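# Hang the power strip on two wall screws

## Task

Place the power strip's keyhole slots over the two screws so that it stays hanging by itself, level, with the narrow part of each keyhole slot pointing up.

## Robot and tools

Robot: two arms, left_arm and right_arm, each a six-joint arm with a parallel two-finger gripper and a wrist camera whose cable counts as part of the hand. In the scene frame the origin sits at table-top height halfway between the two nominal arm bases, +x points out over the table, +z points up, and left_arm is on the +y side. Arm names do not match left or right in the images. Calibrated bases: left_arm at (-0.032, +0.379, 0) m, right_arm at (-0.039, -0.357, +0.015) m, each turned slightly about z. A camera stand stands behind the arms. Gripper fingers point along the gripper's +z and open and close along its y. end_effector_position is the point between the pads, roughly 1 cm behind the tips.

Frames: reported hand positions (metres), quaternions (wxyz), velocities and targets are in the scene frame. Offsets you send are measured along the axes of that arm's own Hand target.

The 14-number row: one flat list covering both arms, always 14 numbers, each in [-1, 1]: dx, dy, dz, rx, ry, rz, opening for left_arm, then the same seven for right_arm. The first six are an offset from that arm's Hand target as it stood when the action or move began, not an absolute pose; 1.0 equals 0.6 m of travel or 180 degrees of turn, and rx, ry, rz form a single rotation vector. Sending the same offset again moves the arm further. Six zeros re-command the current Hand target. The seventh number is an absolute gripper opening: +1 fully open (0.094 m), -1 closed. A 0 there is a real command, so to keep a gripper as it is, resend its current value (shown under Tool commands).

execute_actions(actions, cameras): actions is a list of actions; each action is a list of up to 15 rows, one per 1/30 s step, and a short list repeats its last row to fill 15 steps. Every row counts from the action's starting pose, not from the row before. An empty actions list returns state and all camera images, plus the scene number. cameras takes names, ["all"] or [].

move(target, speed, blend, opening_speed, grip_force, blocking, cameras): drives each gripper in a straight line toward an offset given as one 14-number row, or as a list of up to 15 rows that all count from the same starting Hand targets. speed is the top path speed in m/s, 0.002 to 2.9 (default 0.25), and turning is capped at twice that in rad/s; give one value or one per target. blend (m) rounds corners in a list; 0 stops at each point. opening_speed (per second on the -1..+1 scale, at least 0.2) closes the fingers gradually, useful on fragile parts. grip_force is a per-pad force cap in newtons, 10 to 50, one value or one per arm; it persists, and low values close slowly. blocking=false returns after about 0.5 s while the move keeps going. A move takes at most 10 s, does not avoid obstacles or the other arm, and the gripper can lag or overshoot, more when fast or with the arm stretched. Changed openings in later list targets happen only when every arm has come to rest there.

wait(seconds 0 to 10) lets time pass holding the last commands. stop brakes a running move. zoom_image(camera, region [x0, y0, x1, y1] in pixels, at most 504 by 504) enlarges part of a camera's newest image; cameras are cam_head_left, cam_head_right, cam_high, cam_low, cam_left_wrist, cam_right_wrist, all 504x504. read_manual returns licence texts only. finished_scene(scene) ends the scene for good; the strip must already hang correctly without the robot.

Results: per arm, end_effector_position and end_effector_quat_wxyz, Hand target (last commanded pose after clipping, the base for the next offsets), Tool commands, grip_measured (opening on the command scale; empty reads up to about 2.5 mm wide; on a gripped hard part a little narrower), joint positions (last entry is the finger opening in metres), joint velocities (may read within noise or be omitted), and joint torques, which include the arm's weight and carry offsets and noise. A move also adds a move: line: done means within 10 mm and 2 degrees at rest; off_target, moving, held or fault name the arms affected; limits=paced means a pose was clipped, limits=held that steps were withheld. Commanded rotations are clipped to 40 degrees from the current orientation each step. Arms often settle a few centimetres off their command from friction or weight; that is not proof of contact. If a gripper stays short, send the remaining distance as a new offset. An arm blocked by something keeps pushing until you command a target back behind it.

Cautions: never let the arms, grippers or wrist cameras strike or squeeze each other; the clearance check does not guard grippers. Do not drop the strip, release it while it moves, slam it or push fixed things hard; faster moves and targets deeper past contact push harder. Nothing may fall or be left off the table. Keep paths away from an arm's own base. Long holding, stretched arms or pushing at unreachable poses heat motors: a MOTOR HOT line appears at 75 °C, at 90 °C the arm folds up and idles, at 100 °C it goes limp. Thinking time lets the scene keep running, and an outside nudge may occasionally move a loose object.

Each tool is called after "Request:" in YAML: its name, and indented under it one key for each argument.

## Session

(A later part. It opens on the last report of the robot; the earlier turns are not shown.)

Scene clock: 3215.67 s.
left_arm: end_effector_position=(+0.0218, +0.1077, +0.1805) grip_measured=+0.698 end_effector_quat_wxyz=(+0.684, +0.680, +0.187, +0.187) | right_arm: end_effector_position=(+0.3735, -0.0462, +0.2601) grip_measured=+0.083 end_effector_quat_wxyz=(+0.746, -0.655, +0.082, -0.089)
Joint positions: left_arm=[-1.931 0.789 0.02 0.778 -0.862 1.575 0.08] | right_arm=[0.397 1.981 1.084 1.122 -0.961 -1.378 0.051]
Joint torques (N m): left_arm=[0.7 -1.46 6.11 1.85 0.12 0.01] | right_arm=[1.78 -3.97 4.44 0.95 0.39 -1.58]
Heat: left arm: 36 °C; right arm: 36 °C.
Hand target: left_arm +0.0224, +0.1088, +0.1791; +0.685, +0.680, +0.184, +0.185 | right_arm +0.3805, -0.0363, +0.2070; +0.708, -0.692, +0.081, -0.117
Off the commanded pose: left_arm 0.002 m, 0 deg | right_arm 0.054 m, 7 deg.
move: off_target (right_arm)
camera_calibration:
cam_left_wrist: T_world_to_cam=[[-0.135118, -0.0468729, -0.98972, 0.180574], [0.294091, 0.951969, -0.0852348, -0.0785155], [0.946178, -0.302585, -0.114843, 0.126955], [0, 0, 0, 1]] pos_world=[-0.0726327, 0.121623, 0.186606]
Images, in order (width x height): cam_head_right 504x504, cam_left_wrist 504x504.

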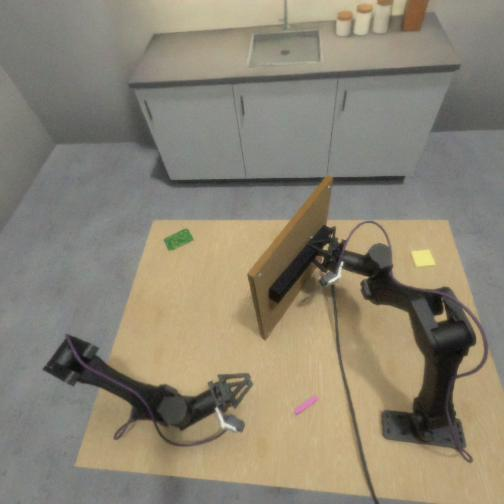

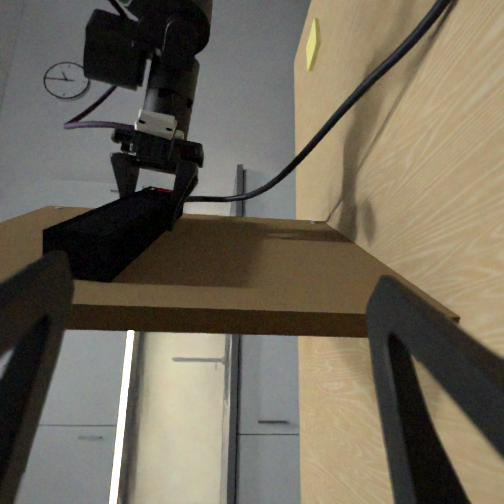

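Request:
move:
  target: [0,0,0,0,0,0,0.7,0,-0.11,0.015,0,0,0,-0.6]
  speed: 0.06
  cameras: ["cam_head_right","cam_left_wrist"]

Request:
zoom_image:
  camera: "cam_left_wrist"
  region: [50, 150, 200, 300]

Request:
zoom_image:
  camera: "cam_head_right"
  region: [260, 210, 350, 320]

Scene clock: 3229.70 s.
left_arm: end_effector_position=(+0.0218, +0.1077, +0.1805) grip_measured=+0.698 end_effector_quat_wxyz=(+0.684, +0.680, +0.187, +0.187) | right_arm: end_effector_position=(+0.3728, -0.0450, +0.2606) grip_measured=+0.083 end_effector_quat_wxyz=(+0.716, -0.687, +0.108, -0.065)
Joint positions: left_arm=[-1.931 0.789 0.02 0.778 -0.862 1.575 0.08] | right_arm=[0.398 1.907 1.117 0.849 -0.969 -1.457 0.051]
Joint torques (N m): left_arm=[0.68 -1.25 6.16 1.81 0.13 -0.01] | right_arm=[3.93 -9.32 12.57 1.13 0.74 -0.94]
Heat: left arm: 36 °C; right arm: 35 °C.
Hand target: left_arm +0.0224, +0.1088, +0.1791; +0.685, +0.680, +0.184, +0.185 | right_arm +0.3794, -0.0287, +0.2731; +0.708, -0.692, +0.081, -0.117
Off the commanded pose: left_arm 0.002 m, 0 deg | right_arm 0.022 m, 7 deg.
move: off_target (right_arm)
camera_calibration:
cam_left_wrist: T_world_to_cam=[[-0.135118, -0.0468729, -0.98972, 0.180574], [0.294091, 0.951969, -0.0852348, -0.0785155], [0.946178, -0.302585, -0.114843, 0.126955], [0, 0, 0, 1]] pos_world=[-0.0726327, 0.121623, 0.186606]
Images, in order (width x height): cam_head_right 504x504, cam_left_wrist 504x504.

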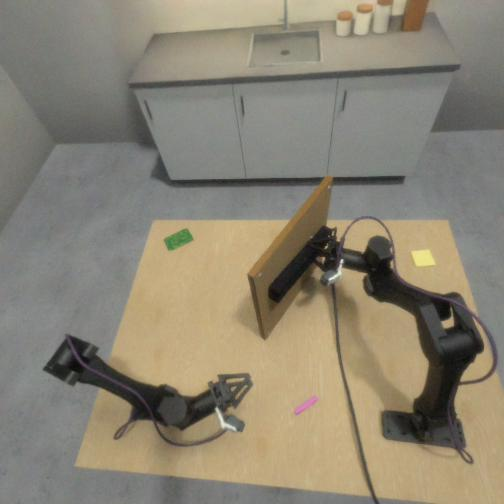

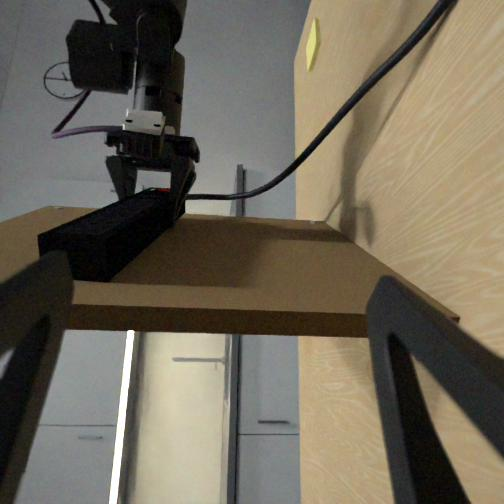

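Scaled by 3.360 from the camera's 504x504 image, which has a finer 720x720 frame.

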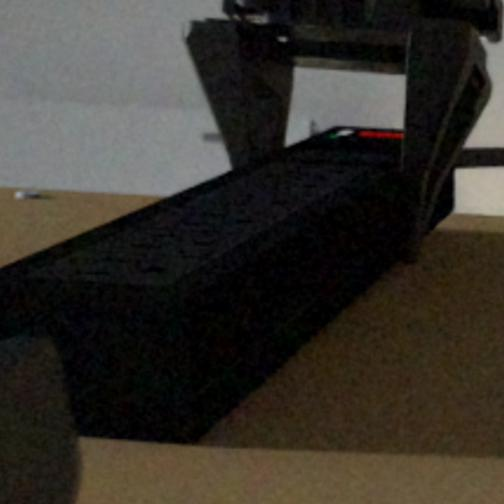

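Scaled by 4.582 from the camera's 504x504 image, which has a finer 720x720 frame.

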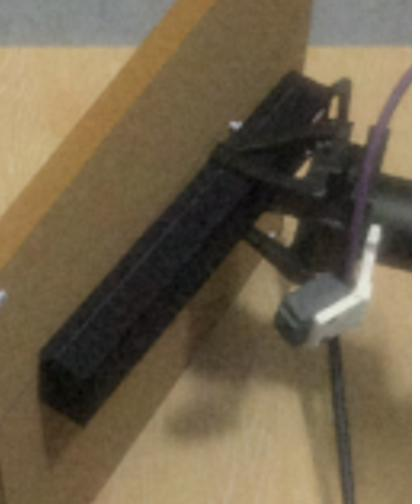

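Request:
move:
  target: [0,0,0,0,0,0,0.7,0.005,-0.03,-0.005,0,0,-0.02,-0.6]
  speed: 0.06
  cameras: ["cam_head_right","cam_left_wrist"]

Request:
zoom_image:
  camera: "cam_left_wrist"
  region: [50, 150, 200, 300]

Request:
zoom_image:
  camera: "cam_head_right"
  region: [260, 210, 350, 320]

Scene clock: 3237.73 s.
left_arm: end_effector_position=(+0.0218, +0.1077, +0.1805) grip_measured=+0.698 end_effector_quat_wxyz=(+0.684, +0.680, +0.187, +0.187) | right_arm: end_effector_position=(+0.3724, -0.0460, +0.2621) grip_measured=+0.083 end_effector_quat_wxyz=(+0.703, -0.700, +0.111, -0.060)
Joint positions: left_arm=[-1.931 0.789 0.02 0.778 -0.862 1.575 0.08] | right_arm=[0.395 1.881 1.141 0.73 -0.978 -1.507 0.051]
Joint torques (N m): left_arm=[0.54 -1.43 6.26 1.79 0.19 0.04] | right_arm=[3.22 -10.28 13.26 1.67 0.7 -1.04]
Heat: left arm: 36 °C; right arm: 37 °C.
Hand target: left_arm +0.0224, +0.1088, +0.1791; +0.685, +0.680, +0.184, +0.185 | right_arm +0.3804, -0.0326, +0.2914; +0.704, -0.694, +0.058, -0.139
Off the commanded pose: left_arm 0.002 m, 0 deg | right_arm 0.033 m, 11 deg.
move: off_target (right_arm)
camera_calibration:
cam_left_wrist: T_world_to_cam=[[-0.135118, -0.0468729, -0.98972, 0.180574], [0.294091, 0.951969, -0.0852348, -0.0785155], [0.946178, -0.302585, -0.114843, 0.126955], [0, 0, 0, 1]] pos_world=[-0.0726327, 0.121623, 0.186606]
Images, in order (width x height): cam_head_right 504x504, cam_left_wrist 504x504.

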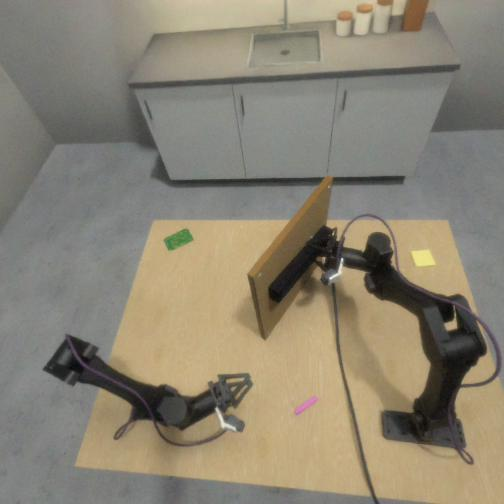

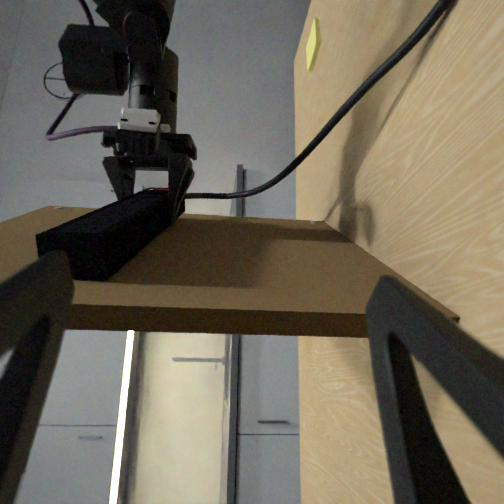

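Scaled by 3.360 from the camera's 504x504 image, which has a finer 720x720 frame.

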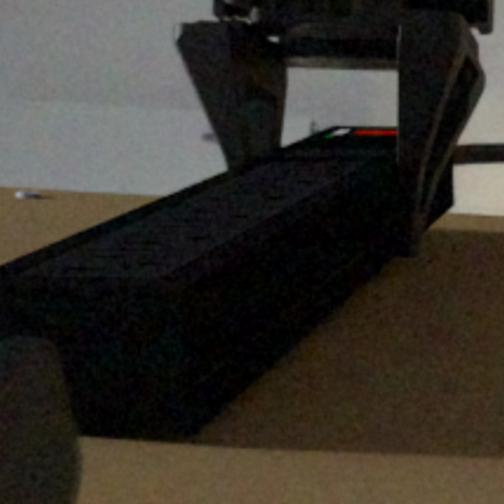

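Scaled by 4.582 from the camera's 504x504 image, which has a finer 720x720 frame.

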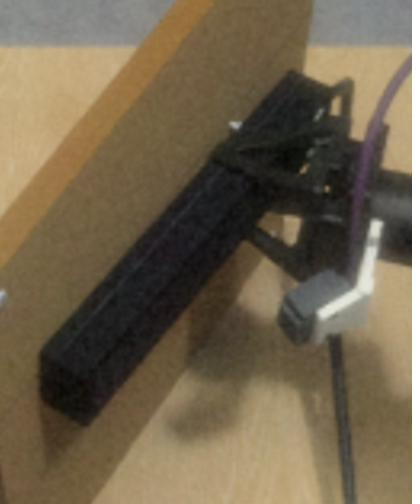

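Request:
move:
  target:
    - [0,0,0,0,0,0,0.7,0,0,-0.05,0,0.02,0,-0.6]
    - [0,0,0,0,0,0,0.7,0.0,-0.04,-0.05,0,0.02,-0.02,-0.6]
  speed: 0.06
  cameras: ["cam_head_right","cam_left_wrist"]

Request:
zoom_image:
  camera: "cam_left_wrist"
  region: [50, 150, 200, 300]

Request:
zoom_image:
  camera: "cam_head_right"
  region: [260, 210, 350, 320]

Scene clock: 3249.43 s.
left_arm: end_effector_position=(+0.0218, +0.1077, +0.1805) grip_measured=+0.698 end_effector_quat_wxyz=(+0.684, +0.680, +0.187, +0.187) | right_arm: end_effector_position=(+0.3665, -0.0573, +0.2669) grip_measured=+0.083 end_effector_quat_wxyz=(+0.681, -0.716, +0.101, -0.115)
Joint positions: left_arm=[-1.931 0.789 0.02 0.778 -0.862 1.575 0.08] | right_arm=[0.391 1.786 1.093 0.616 -0.914 -1.66 0.051]
Joint torques (N m): left_arm=[0.66 -1.24 5.91 1.84 0.11 -0.01] | right_arm=[-0.34 -13.44 10.8 2.15 0.26 -0.28]
Heat: left arm: 36 °C; right arm: 37 °C.
Hand target: left_arm +0.0224, +0.1088, +0.1791; +0.685, +0.680, +0.184, +0.185 | right_arm +0.3695, -0.0615, +0.3141; +0.697, -0.691, +0.059, -0.183
Off the commanded pose: left_arm 0.002 m, 0 deg | right_arm 0.048 m, 10 deg.
move: off_target (right_arm)
camera_calibration:
cam_left_wrist: T_world_to_cam=[[-0.135118, -0.0468729, -0.98972, 0.180574], [0.294091, 0.951969, -0.0852348, -0.0785155], [0.946178, -0.302585, -0.114843, 0.126955], [0, 0, 0, 1]] pos_world=[-0.0726327, 0.121623, 0.186606]
Images, in order (width x height): cam_head_right 504x504, cam_left_wrist 504x504.

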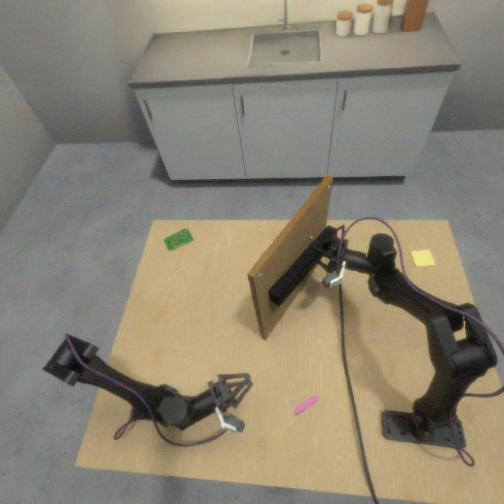

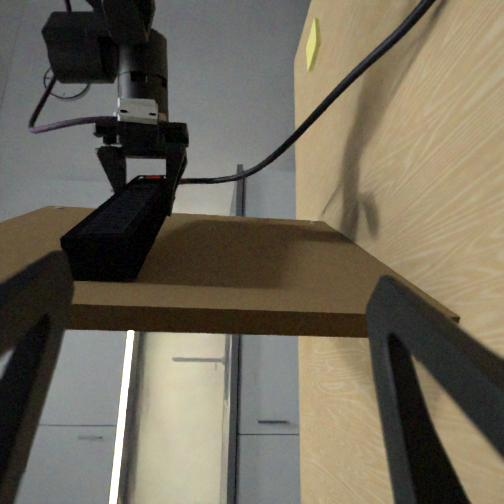

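Scaled by 3.360 from the camera's 504x504 image, which has a finer 720x720 frame.

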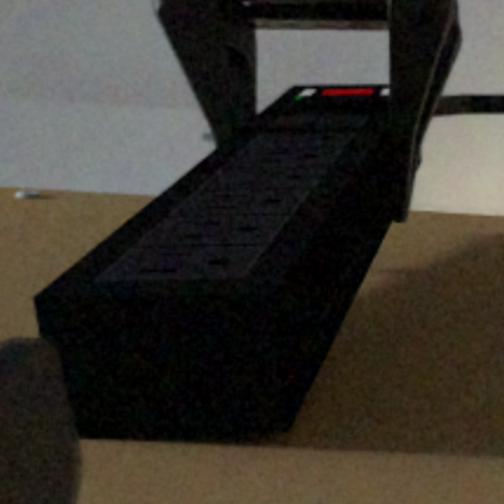

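Scaled by 4.582 from the camera's 504x504 image, which has a finer 720x720 frame.

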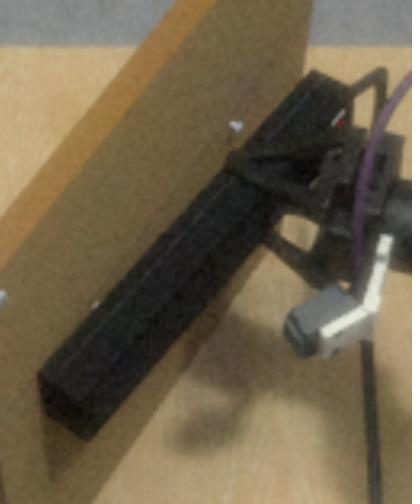

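Request:
move:
  target: [0,0,0,0,0,0,0.7,0,-0.02,-0.04,0.01,-0.02,0,-0.6]
  speed: 0.06
  cameras: ["cam_head_right","cam_left_wrist"]

Request:
zoom_image:
  camera: "cam_left_wrist"
  region: [50, 150, 200, 300]

Request:
zoom_image:
  camera: "cam_head_right"
  region: [260, 210, 350, 320]

Scene clock: 3262.90 s.
left_arm: end_effector_position=(+0.0218, +0.1077, +0.1805) grip_measured=+0.698 end_effector_quat_wxyz=(+0.684, +0.680, +0.187, +0.187) | right_arm: end_effector_position=(+0.3638, -0.0778, +0.2780) grip_measured=+0.083 end_effector_quat_wxyz=(+0.689, -0.712, +0.088, -0.101)
Joint positions: left_arm=[-1.931 0.789 0.02 0.778 -0.862 1.575 0.08] | right_arm=[0.33 1.762 1.093 0.611 -1.013 -1.643 0.051]
Joint torques (N m): left_arm=[0.54 -1.29 6.01 1.89 0.16 0.02] | right_arm=[-0.96 -13.42 9.62 2.38 -0.07 -0.1]
Heat: left arm: 36 °C; right arm: 38 °C.
Hand target: left_arm +0.0224, +0.1088, +0.1791; +0.685, +0.680, +0.184, +0.185 | right_arm +0.3594, -0.0838, +0.3250; +0.709, -0.685, +0.034, -0.162
Off the commanded pose: left_arm 0.002 m, 0 deg | right_arm 0.047 m, 10 deg.
move: off_target (right_arm)
camera_calibration:
cam_left_wrist: T_world_to_cam=[[-0.135118, -0.0468729, -0.98972, 0.180574], [0.294091, 0.951969, -0.0852348, -0.0785155], [0.946178, -0.302585, -0.114843, 0.126955], [0, 0, 0, 1]] pos_world=[-0.0726327, 0.121623, 0.186606]
Images, in order (width x height): cam_head_right 504x504, cam_left_wrist 504x504.

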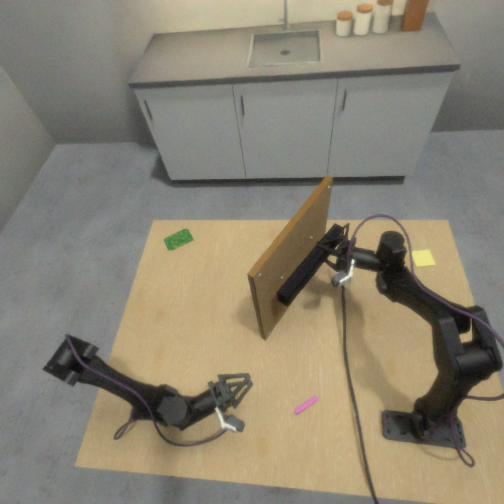

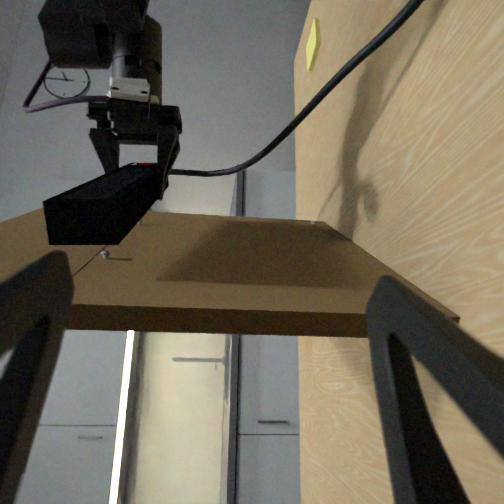

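Scaled by 3.360 from the camera's 504x504 image, which has a finer 720x720 frame.

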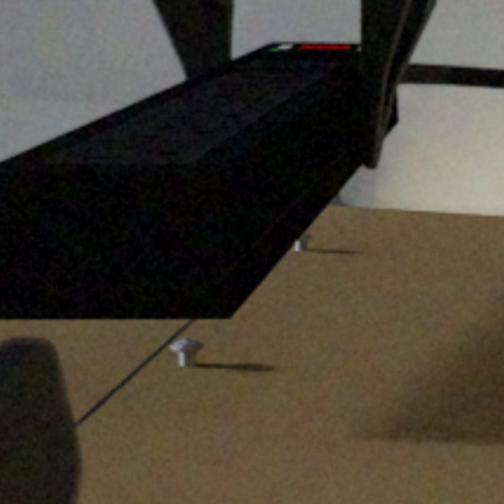

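Scaled by 4.582 from the camera's 504x504 image, which has a finer 720x720 frame.

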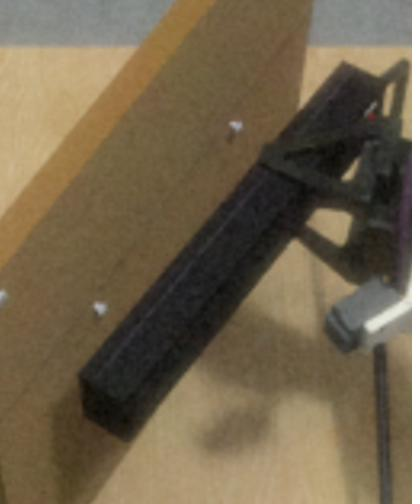

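Request:
move:
  target: [0,0,0,0,0,0,0.7,0.0,-0.002,0.02,0.005,-0.022,0,-0.6]
  speed: 0.06
  cameras: ["cam_head_right","cam_left_wrist"]

Request:
zoom_image:
  camera: "cam_left_wrist"
  region: [50, 150, 200, 300]

Request:
zoom_image:
  camera: "cam_head_right"
  region: [260, 210, 350, 320]

Scene clock: 3270.33 s.
left_arm: end_effector_position=(+0.0218, +0.1077, +0.1805) grip_measured=+0.698 end_effector_quat_wxyz=(+0.684, +0.680, +0.187, +0.187) | right_arm: end_effector_position=(+0.3554, -0.0742, +0.2897) grip_measured=+0.083 end_effector_quat_wxyz=(+0.697, -0.709, +0.062, -0.083)
Joint positions: left_arm=[-1.931 0.789 0.02 0.778 -0.862 1.575 0.08] | right_arm=[0.33 1.762 1.121 0.612 -1.078 -1.627 0.051]
Joint torques (N m): left_arm=[0.76 -1.37 6.01 1.86 0.12 0.02] | right_arm=[-0.16 -8.46 13.72 2.36 -0.04 -0.16]
Heat: left arm: 36 °C; right arm: 40 °C.
Hand target: left_arm +0.0224, +0.1088, +0.1791; +0.685, +0.680, +0.184, +0.185 | right_arm +0.3624, -0.0723, +0.3269; +0.716, -0.685, +0.008, -0.138
Off the commanded pose: left_arm 0.002 m, 0 deg | right_arm 0.038 m, 9 deg.
move: off_target (right_arm)
camera_calibration:
cam_left_wrist: T_world_to_cam=[[-0.135118, -0.0468729, -0.98972, 0.180574], [0.294091, 0.951969, -0.0852348, -0.0785155], [0.946178, -0.302585, -0.114843, 0.126955], [0, 0, 0, 1]] pos_world=[-0.0726327, 0.121623, 0.186606]
Images, in order (width x height): cam_head_right 504x504, cam_left_wrist 504x504.

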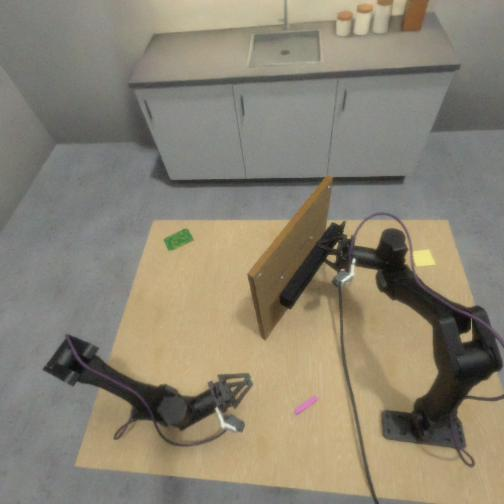

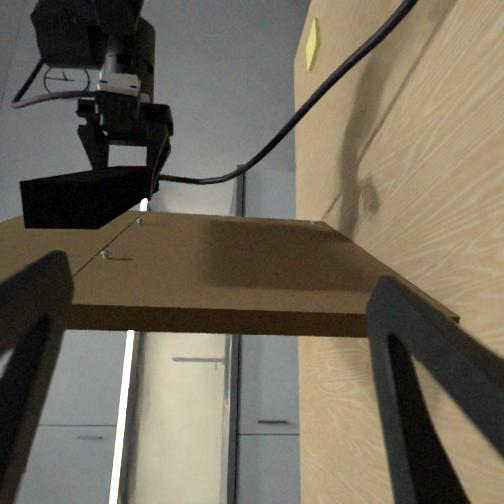

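Scaled by 3.360 from the camera's 504x504 image, which has a finer 720x720 frame.

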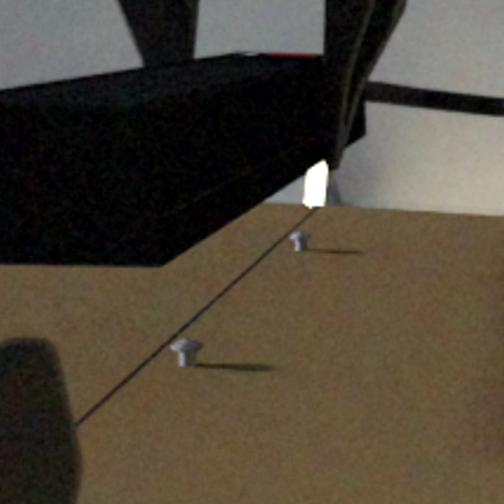

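Scaled by 4.582 from the camera's 504x504 image, which has a finer 720x720 frame.

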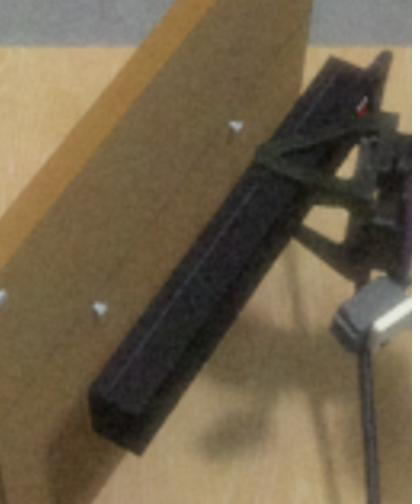

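Request:
move:
  target: [0,0,0,0,0,0,0.7,-0.01,-0.002,0.02,0.005,0,-0.015,-0.6]
  speed: 0.06
  cameras: ["cam_head_right","cam_left_wrist"]

Request:
zoom_image:
  camera: "cam_left_wrist"
  region: [50, 150, 200, 300]

Request:
zoom_image:
  camera: "cam_head_right"
  region: [260, 210, 350, 320]

Scene clock: 3278.93 s.
left_arm: end_effector_position=(+0.0218, +0.1077, +0.1805) grip_measured=+0.698 end_effector_quat_wxyz=(+0.684, +0.680, +0.187, +0.187) | right_arm: end_effector_position=(+0.3479, -0.0623, +0.2940) grip_measured=+0.083 end_effector_quat_wxyz=(+0.701, -0.706, +0.039, -0.090)
Joint positions: left_arm=[-1.931 0.789 0.02 0.778 -0.862 1.575 0.08] | right_arm=[0.361 1.762 1.121 0.64 -1.07 -1.644 0.051]
Joint torques (N m): left_arm=[0.59 -1.51 5.97 1.82 0.12 0.09] | right_arm=[0.17 -7.87 13.38 2.37 0.23 -0.24]
Heat: left arm: 36 °C; right arm: 42 °C.
Hand target: left_arm +0.0224, +0.1088, +0.1791; +0.685, +0.680, +0.184, +0.185 | right_arm +0.3588, -0.0593, +0.3278; +0.718, -0.679, -0.009, -0.155
Off the commanded pose: left_arm 0.002 m, 0 deg | right_arm 0.036 m, 10 deg.
move: off_target (right_arm)
camera_calibration:
cam_left_wrist: T_world_to_cam=[[-0.135118, -0.0468729, -0.98972, 0.180574], [0.294091, 0.951969, -0.0852348, -0.0785155], [0.946178, -0.302585, -0.114843, 0.126955], [0, 0, 0, 1]] pos_world=[-0.0726327, 0.121623, 0.186606]
Images, in order (width x height): cam_head_right 504x504, cam_left_wrist 504x504.

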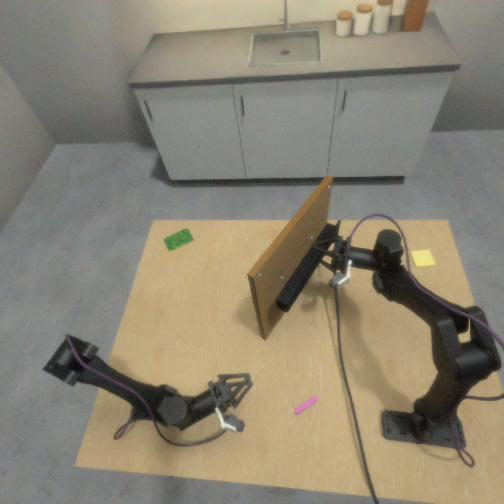

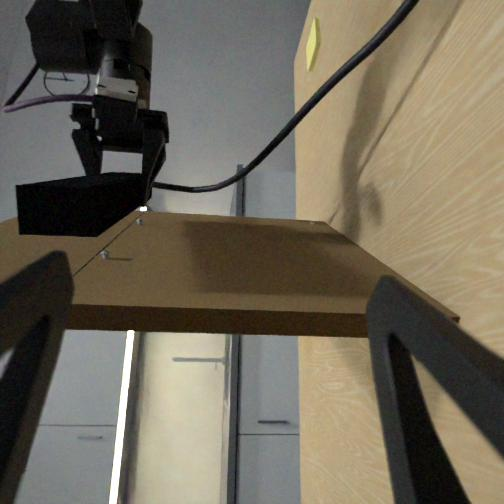

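Scaled by 3.360 from the camera's 504x504 image, which has a finer 720x720 frame.

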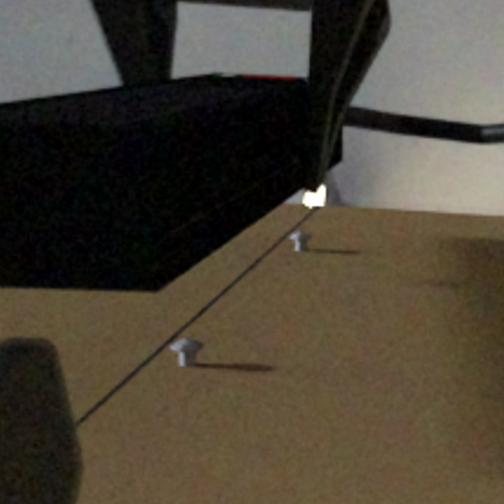

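Scaled by 4.582 from the camera's 504x504 image, which has a finer 720x720 frame.

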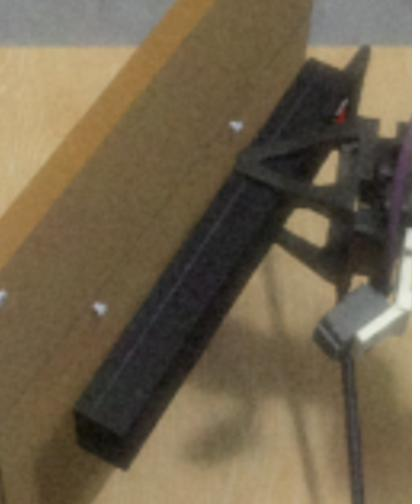

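Request:
move:
  target: [0,0,0,0,0,0,0.7,0.02,0.004,0.004,0,0.016,0.006,-0.6]
  speed: 0.06
  cameras: ["cam_head_right","cam_left_wrist"]

Request:
zoom_image:
  camera: "cam_left_wrist"
  region: [50, 150, 200, 300]

Request:
zoom_image:
  camera: "cam_head_right"
  region: [260, 210, 350, 320]

Scene clock: 3295.23 s.
left_arm: end_effector_position=(+0.0218, +0.1077, +0.1805) grip_measured=+0.698 end_effector_quat_wxyz=(+0.684, +0.680, +0.187, +0.187) | right_arm: end_effector_position=(+0.3599, -0.0633, +0.2898) grip_measured=+0.083 end_effector_quat_wxyz=(+0.700, -0.704, +0.064, -0.102)
Joint positions: left_arm=[-1.931 0.789 0.02 0.778 -0.862 1.575 0.08] | right_arm=[0.361 1.779 1.124 0.654 -1.018 -1.625 0.051]
Joint torques (N m): left_arm=[0.61 -1.54 5.93 1.83 0.11 0.04] | right_arm=[0.32 -8.08 14.06 2.48 0.21 -0.09]
Heat: left arm: 36 °C; right arm: 42 °C.
Hand target: left_arm +0.0224, +0.1088, +0.1791; +0.685, +0.680, +0.184, +0.185 | right_arm +0.3712, -0.0594, +0.3284; +0.719, -0.675, +0.016, -0.165
Off the commanded pose: left_arm 0.002 m, 0 deg | right_arm 0.040 m, 10 deg.
move: off_target (right_arm)
camera_calibration:
cam_left_wrist: T_world_to_cam=[[-0.135118, -0.0468729, -0.98972, 0.180574], [0.294091, 0.951969, -0.0852348, -0.0785155], [0.946178, -0.302585, -0.114843, 0.126955], [0, 0, 0, 1]] pos_world=[-0.0726327, 0.121623, 0.186606]
Images, in order (width x height): cam_head_right 504x504, cam_left_wrist 504x504.

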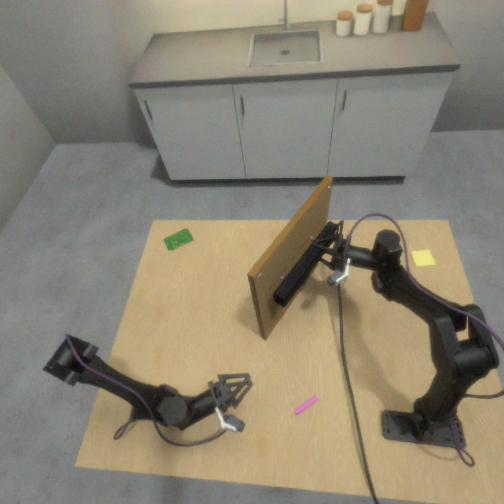

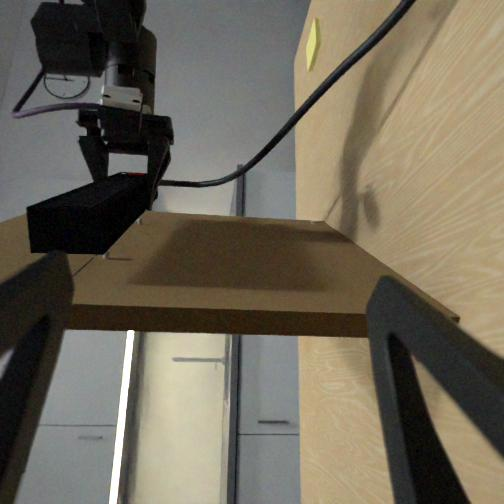

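Scaled by 3.360 from the camera's 504x504 image, which has a finer 720x720 frame.

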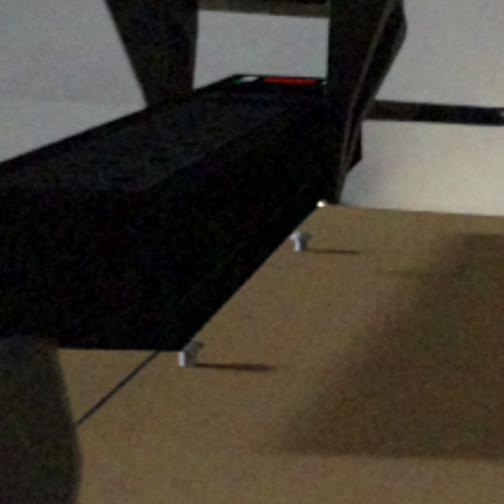

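Scaled by 4.582 from the camera's 504x504 image, which has a finer 720x720 frame.

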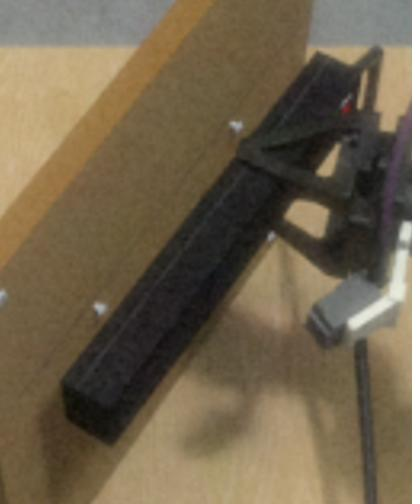

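Request:
move:
  target: [0,0,0,0,0,0,0.7,0.003,0.006,0.018,0.003,-0.006,0,-0.6]
  speed: 0.06
  cameras: ["cam_head_right","cam_left_wrist"]

Request:
zoom_image:
  camera: "cam_left_wrist"
  region: [50, 150, 200, 300]

Request:
zoom_image:
  camera: "cam_head_right"
  region: [260, 210, 350, 320]

Scene clock: 3304.43 s.
left_arm: end_effector_position=(+0.0218, +0.1077, +0.1805) grip_measured=+0.698 end_effector_quat_wxyz=(+0.684, +0.680, +0.187, +0.187) | right_arm: end_effector_position=(+0.3656, -0.0532, +0.2868) grip_measured=+0.083 end_effector_quat_wxyz=(+0.702, -0.704, +0.059, -0.095)
Joint positions: left_arm=[-1.931 0.789 0.02 0.778 -0.862 1.575 0.08] | right_arm=[0.377 1.824 1.164 0.664 -1.017 -1.618 0.051]
Joint torques (N m): left_arm=[0.5 -1.36 5.81 1.84 0.11 0] | right_arm=[0.23 -8.46 14.13 2.53 0.18 -0.2]
Heat: left arm: 36 °C; right arm: 44 °C.
Hand target: left_arm +0.0224, +0.1088, +0.1791; +0.685, +0.680, +0.184, +0.185 | right_arm +0.3763, -0.0493, +0.3261; +0.722, -0.673, +0.008, -0.159
Off the commanded pose: left_arm 0.002 m, 0 deg | right_arm 0.041 m, 10 deg.
move: off_target (right_arm)
camera_calibration:
cam_left_wrist: T_world_to_cam=[[-0.135118, -0.0468729, -0.98972, 0.180574], [0.294091, 0.951969, -0.0852348, -0.0785155], [0.946178, -0.302585, -0.114843, 0.126955], [0, 0, 0, 1]] pos_world=[-0.0726327, 0.121623, 0.186606]
Images, in order (width x height): cam_head_right 504x504, cam_left_wrist 504x504.

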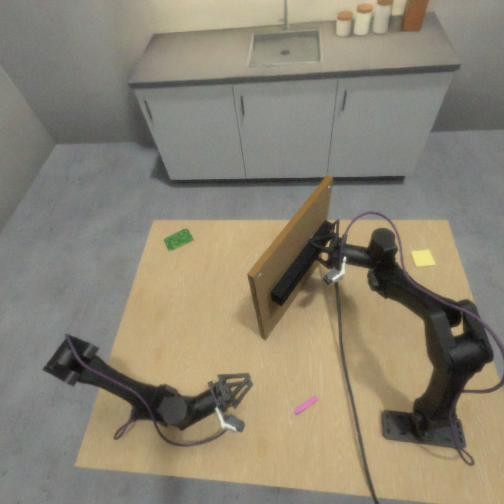

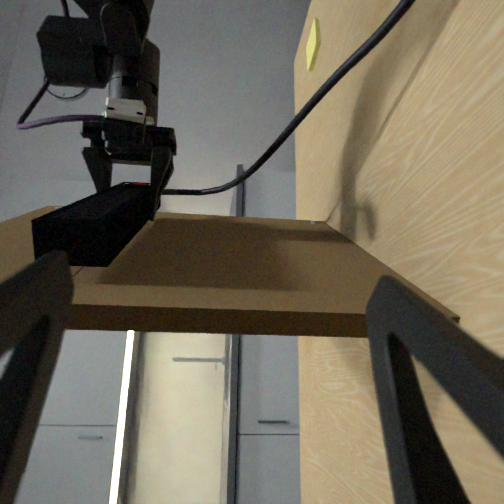

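Scaled by 3.360 from the camera's 504x504 image, which has a finer 720x720 frame.

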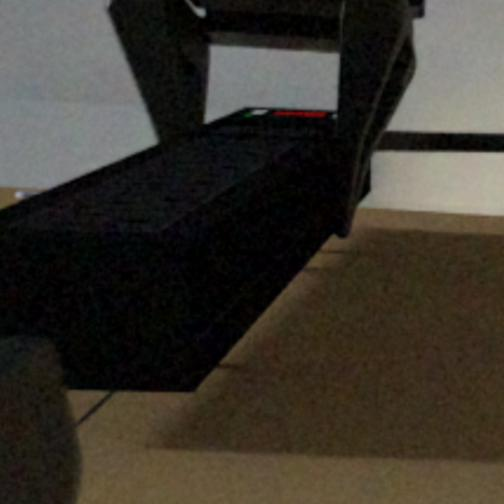

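Scaled by 4.582 from the camera's 504x504 image, which has a finer 720x720 frame.

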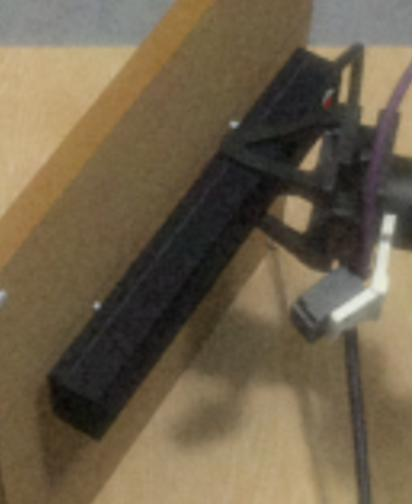

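Request:
move:
  target: [0,0,0,0,0,0,0.7,0.005,0.002,0.012,0.003,-0.01,0,-0.6]
  speed: 0.06
  cameras: ["cam_head_right","cam_left_wrist"]

Request:
zoom_image:
  camera: "cam_left_wrist"
  region: [50, 150, 200, 300]

Request:
zoom_image:
  camera: "cam_head_right"
  region: [260, 210, 350, 320]

Scene clock: 3311.17 s.
left_arm: end_effector_position=(+0.0218, +0.1077, +0.1805) grip_measured=+0.698 end_effector_quat_wxyz=(+0.684, +0.680, +0.187, +0.187) | right_arm: end_effector_position=(+0.3728, -0.0482, +0.2884) grip_measured=+0.083 end_effector_quat_wxyz=(+0.705, -0.702, +0.052, -0.089)
Joint positions: left_arm=[-1.931 0.789 0.02 0.778 -0.862 1.575 0.08] | right_arm=[0.379 1.864 1.216 0.666 -1.035 -1.607 0.051]
Joint torques (N m): left_arm=[0.76 -1.42 6.15 1.84 0.16 0.04] | right_arm=[0.44 -8.49 14.3 2.5 0.08 -0.22]
Heat: left arm: 36 °C; right arm: 44 °C.
Hand target: left_arm +0.0224, +0.1088, +0.1791; +0.685, +0.680, +0.184, +0.185 | right_arm +0.3811, -0.0429, +0.3262; +0.725, -0.672, -0.004, -0.148
Off the commanded pose: left_arm 0.002 m, 0 deg | right_arm 0.039 m, 10 deg.
move: off_target (right_arm)
camera_calibration:
cam_left_wrist: T_world_to_cam=[[-0.135118, -0.0468729, -0.98972, 0.180574], [0.294091, 0.951969, -0.0852348, -0.0785155], [0.946178, -0.302585, -0.114843, 0.126955], [0, 0, 0, 1]] pos_world=[-0.0726327, 0.121623, 0.186606]
Images, in order (width x height): cam_head_right 504x504, cam_left_wrist 504x504.

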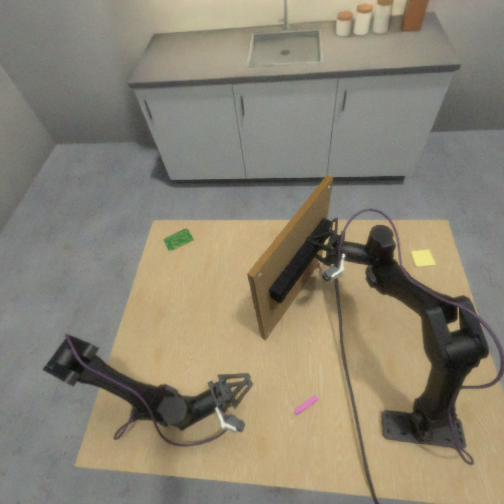

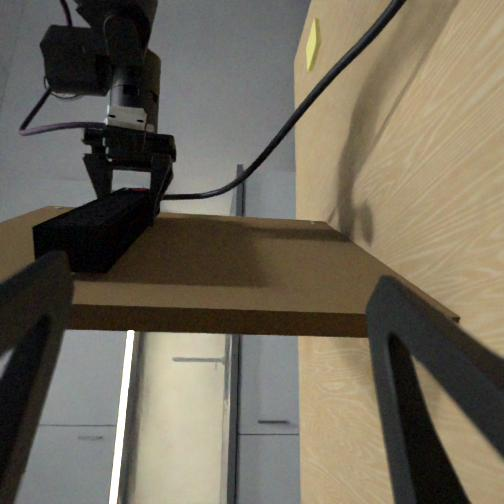

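Scaled by 3.360 from the camera's 504x504 image, which has a finer 720x720 frame.

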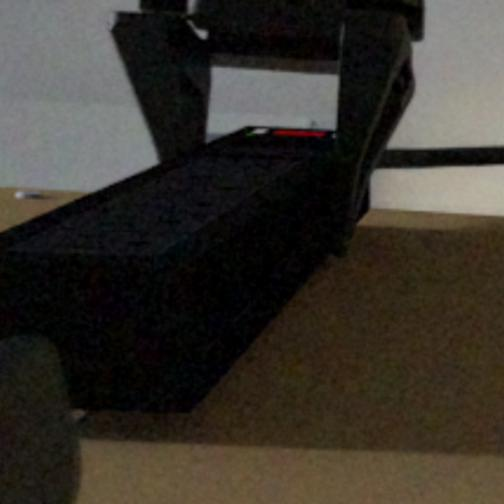

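Scaled by 4.582 from the camera's 504x504 image, which has a finer 720x720 frame.

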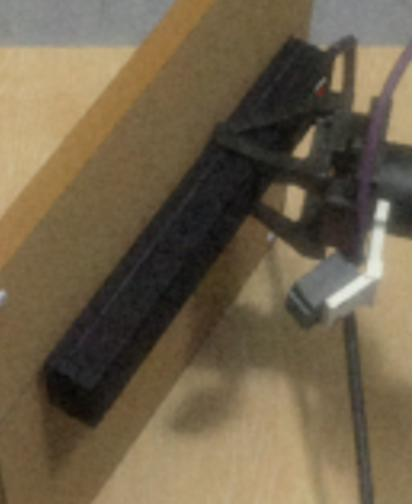

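Request:
move:
  target: [0,0,0,0,0,0,0.7,-0.012,0.014,0.004,0,-0.004,0,-0.6]
  speed: 0.06
  cameras: ["cam_head_right","cam_left_wrist"]

Request:
zoom_image:
  camera: "cam_left_wrist"
  region: [50, 150, 200, 300]

Request:
zoom_image:
  camera: "cam_head_right"
  region: [260, 210, 350, 320]

Scene clock: 3320.37 s.
left_arm: end_effector_position=(+0.0218, +0.1077, +0.1805) grip_measured=+0.698 end_effector_quat_wxyz=(+0.684, +0.680, +0.187, +0.187) | right_arm: end_effector_position=(+0.3713, -0.0463, +0.2882) grip_measured=+0.083 end_effector_quat_wxyz=(+0.707, -0.700, +0.044, -0.089)
Joint positions: left_arm=[-1.931 0.789 0.02 0.778 -0.862 1.575 0.08] | right_arm=[0.382 1.872 1.216 0.686 -1.043 -1.607 0.051]
Joint torques (N m): left_arm=[0.75 -1.31 6.06 1.86 0.13 0.02] | right_arm=[1.26 -8.2 12.48 2.52 0.14 -0.25]
Heat: left arm: 36 °C; right arm: 43 °C.
Hand target: left_arm +0.0224, +0.1088, +0.1791; +0.685, +0.680, +0.184, +0.185 | right_arm +0.3765, -0.0387, +0.3169; +0.725, -0.673, -0.009, -0.144
Off the commanded pose: left_arm 0.002 m, 0 deg | right_arm 0.030 m, 10 deg.
move: off_target (right_arm)
camera_calibration:
cam_left_wrist: T_world_to_cam=[[-0.135118, -0.0468729, -0.98972, 0.180574], [0.294091, 0.951969, -0.0852348, -0.0785155], [0.946178, -0.302585, -0.114843, 0.126955], [0, 0, 0, 1]] pos_world=[-0.0726327, 0.121623, 0.186606]
Images, in order (width x height): cam_head_right 504x504, cam_left_wrist 504x504.

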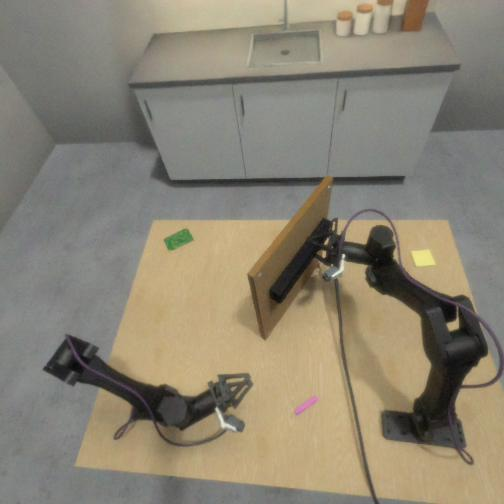

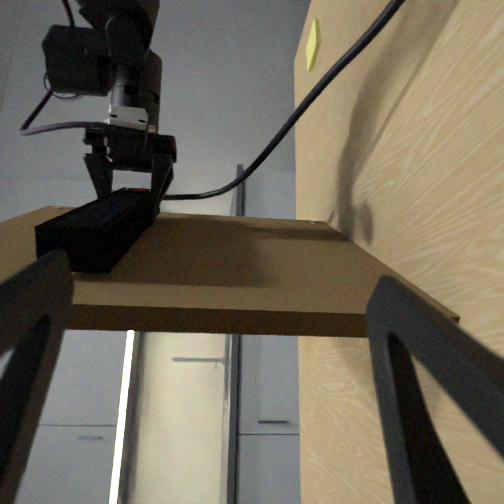

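Scaled by 3.360 from the camera's 504x504 image, which has a finer 720x720 frame.

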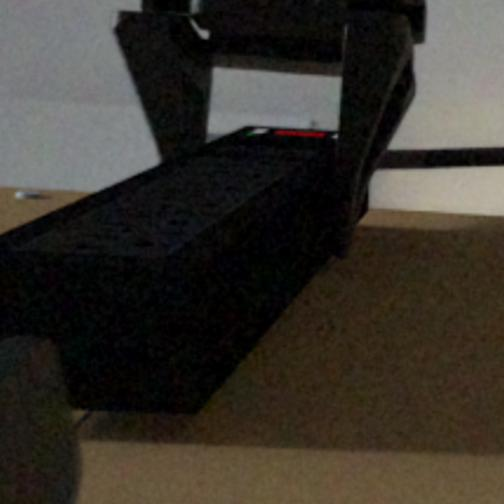

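Scaled by 4.582 from the camera's 504x504 image, which has a finer 720x720 frame.

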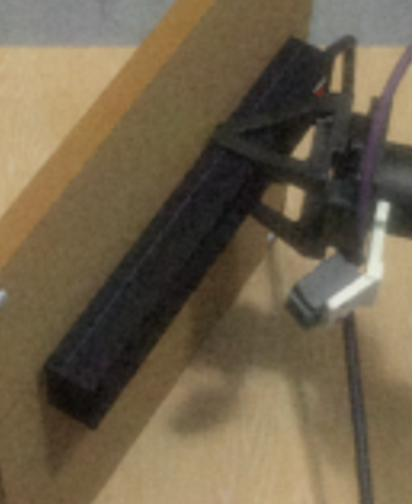

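Request:
move:
  target: [0,0,0,0,0,0,0.7,-0.014,0.008,0.008,0,0,0,-0.6]
  speed: 0.06
  cameras: ["cam_head_right","cam_left_wrist"]

Request:
zoom_image:
  camera: "cam_left_wrist"
  region: [50, 150, 200, 300]

Request:
zoom_image:
  camera: "cam_head_right"
  region: [260, 210, 350, 320]

Scene clock: 3327.00 s.
left_arm: end_effector_position=(+0.0218, +0.1077, +0.1805) grip_measured=+0.698 end_effector_quat_wxyz=(+0.684, +0.680, +0.187, +0.187) | right_arm: end_effector_position=(+0.3714, -0.0462, +0.2883) grip_measured=+0.083 end_effector_quat_wxyz=(+0.707, -0.700, +0.044, -0.089)
Joint positions: left_arm=[-1.931 0.789 0.02 0.778 -0.862 1.575 0.08] | right_arm=[0.382 1.872 1.216 0.688 -1.043 -1.606 0.051]
Joint torques (N m): left_arm=[0.59 -1.39 6.01 1.86 0.12 0.02] | right_arm=[3.28 -8.43 10.06 2.64 0.34 -0.31]
Heat: left arm: 36 °C; right arm: 43 °C.
Hand target: left_arm +0.0224, +0.1088, +0.1791; +0.685, +0.680, +0.184, +0.185 | right_arm +0.3706, -0.0322, +0.3108; +0.725, -0.673, -0.008, -0.144
Off the commanded pose: left_arm 0.002 m, 0 deg | right_arm 0.027 m, 10 deg.
move: off_target (right_arm)
camera_calibration:
cam_left_wrist: T_world_to_cam=[[-0.135118, -0.0468729, -0.98972, 0.180574], [0.294091, 0.951969, -0.0852348, -0.0785155], [0.946178, -0.302585, -0.114843, 0.126955], [0, 0, 0, 1]] pos_world=[-0.0726327, 0.121623, 0.186606]
Images, in order (width x height): cam_head_right 504x504, cam_left_wrist 504x504.

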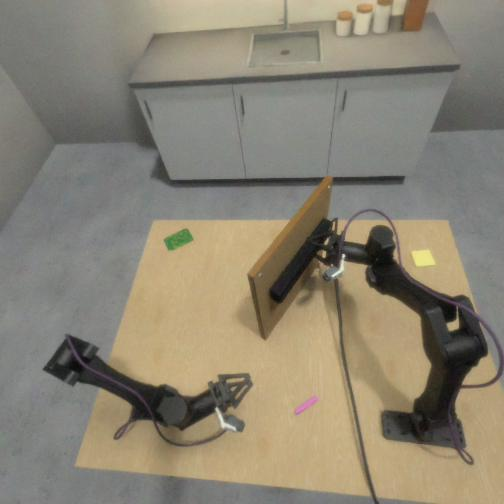

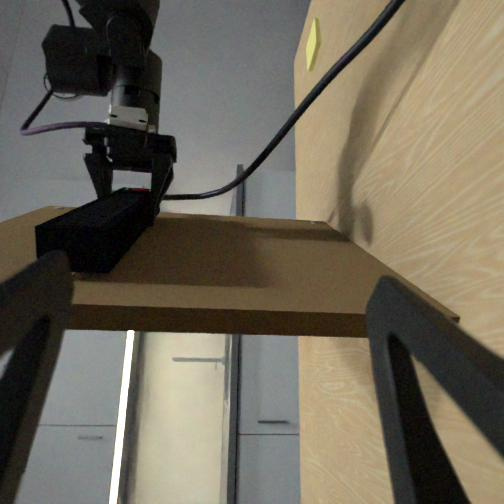

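Scaled by 3.360 from the camera's 504x504 image, which has a finer 720x720 frame.

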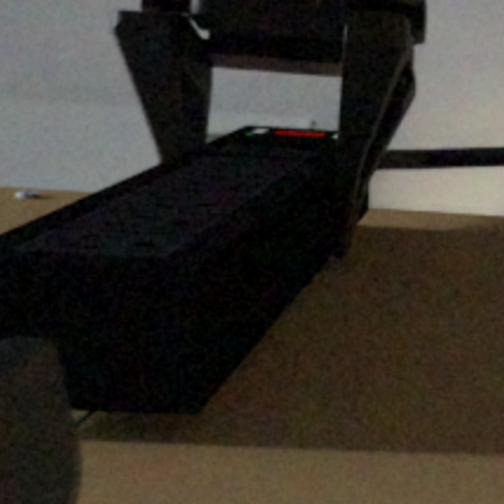

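Scaled by 4.582 from the camera's 504x504 image, which has a finer 720x720 frame.

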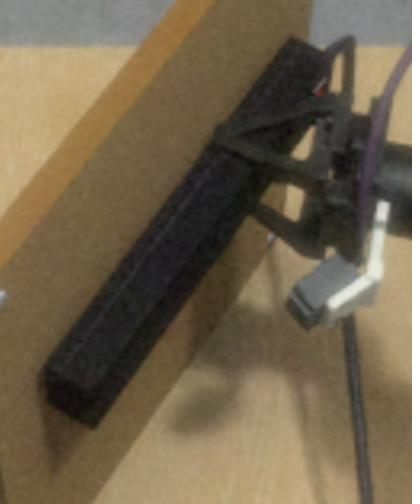

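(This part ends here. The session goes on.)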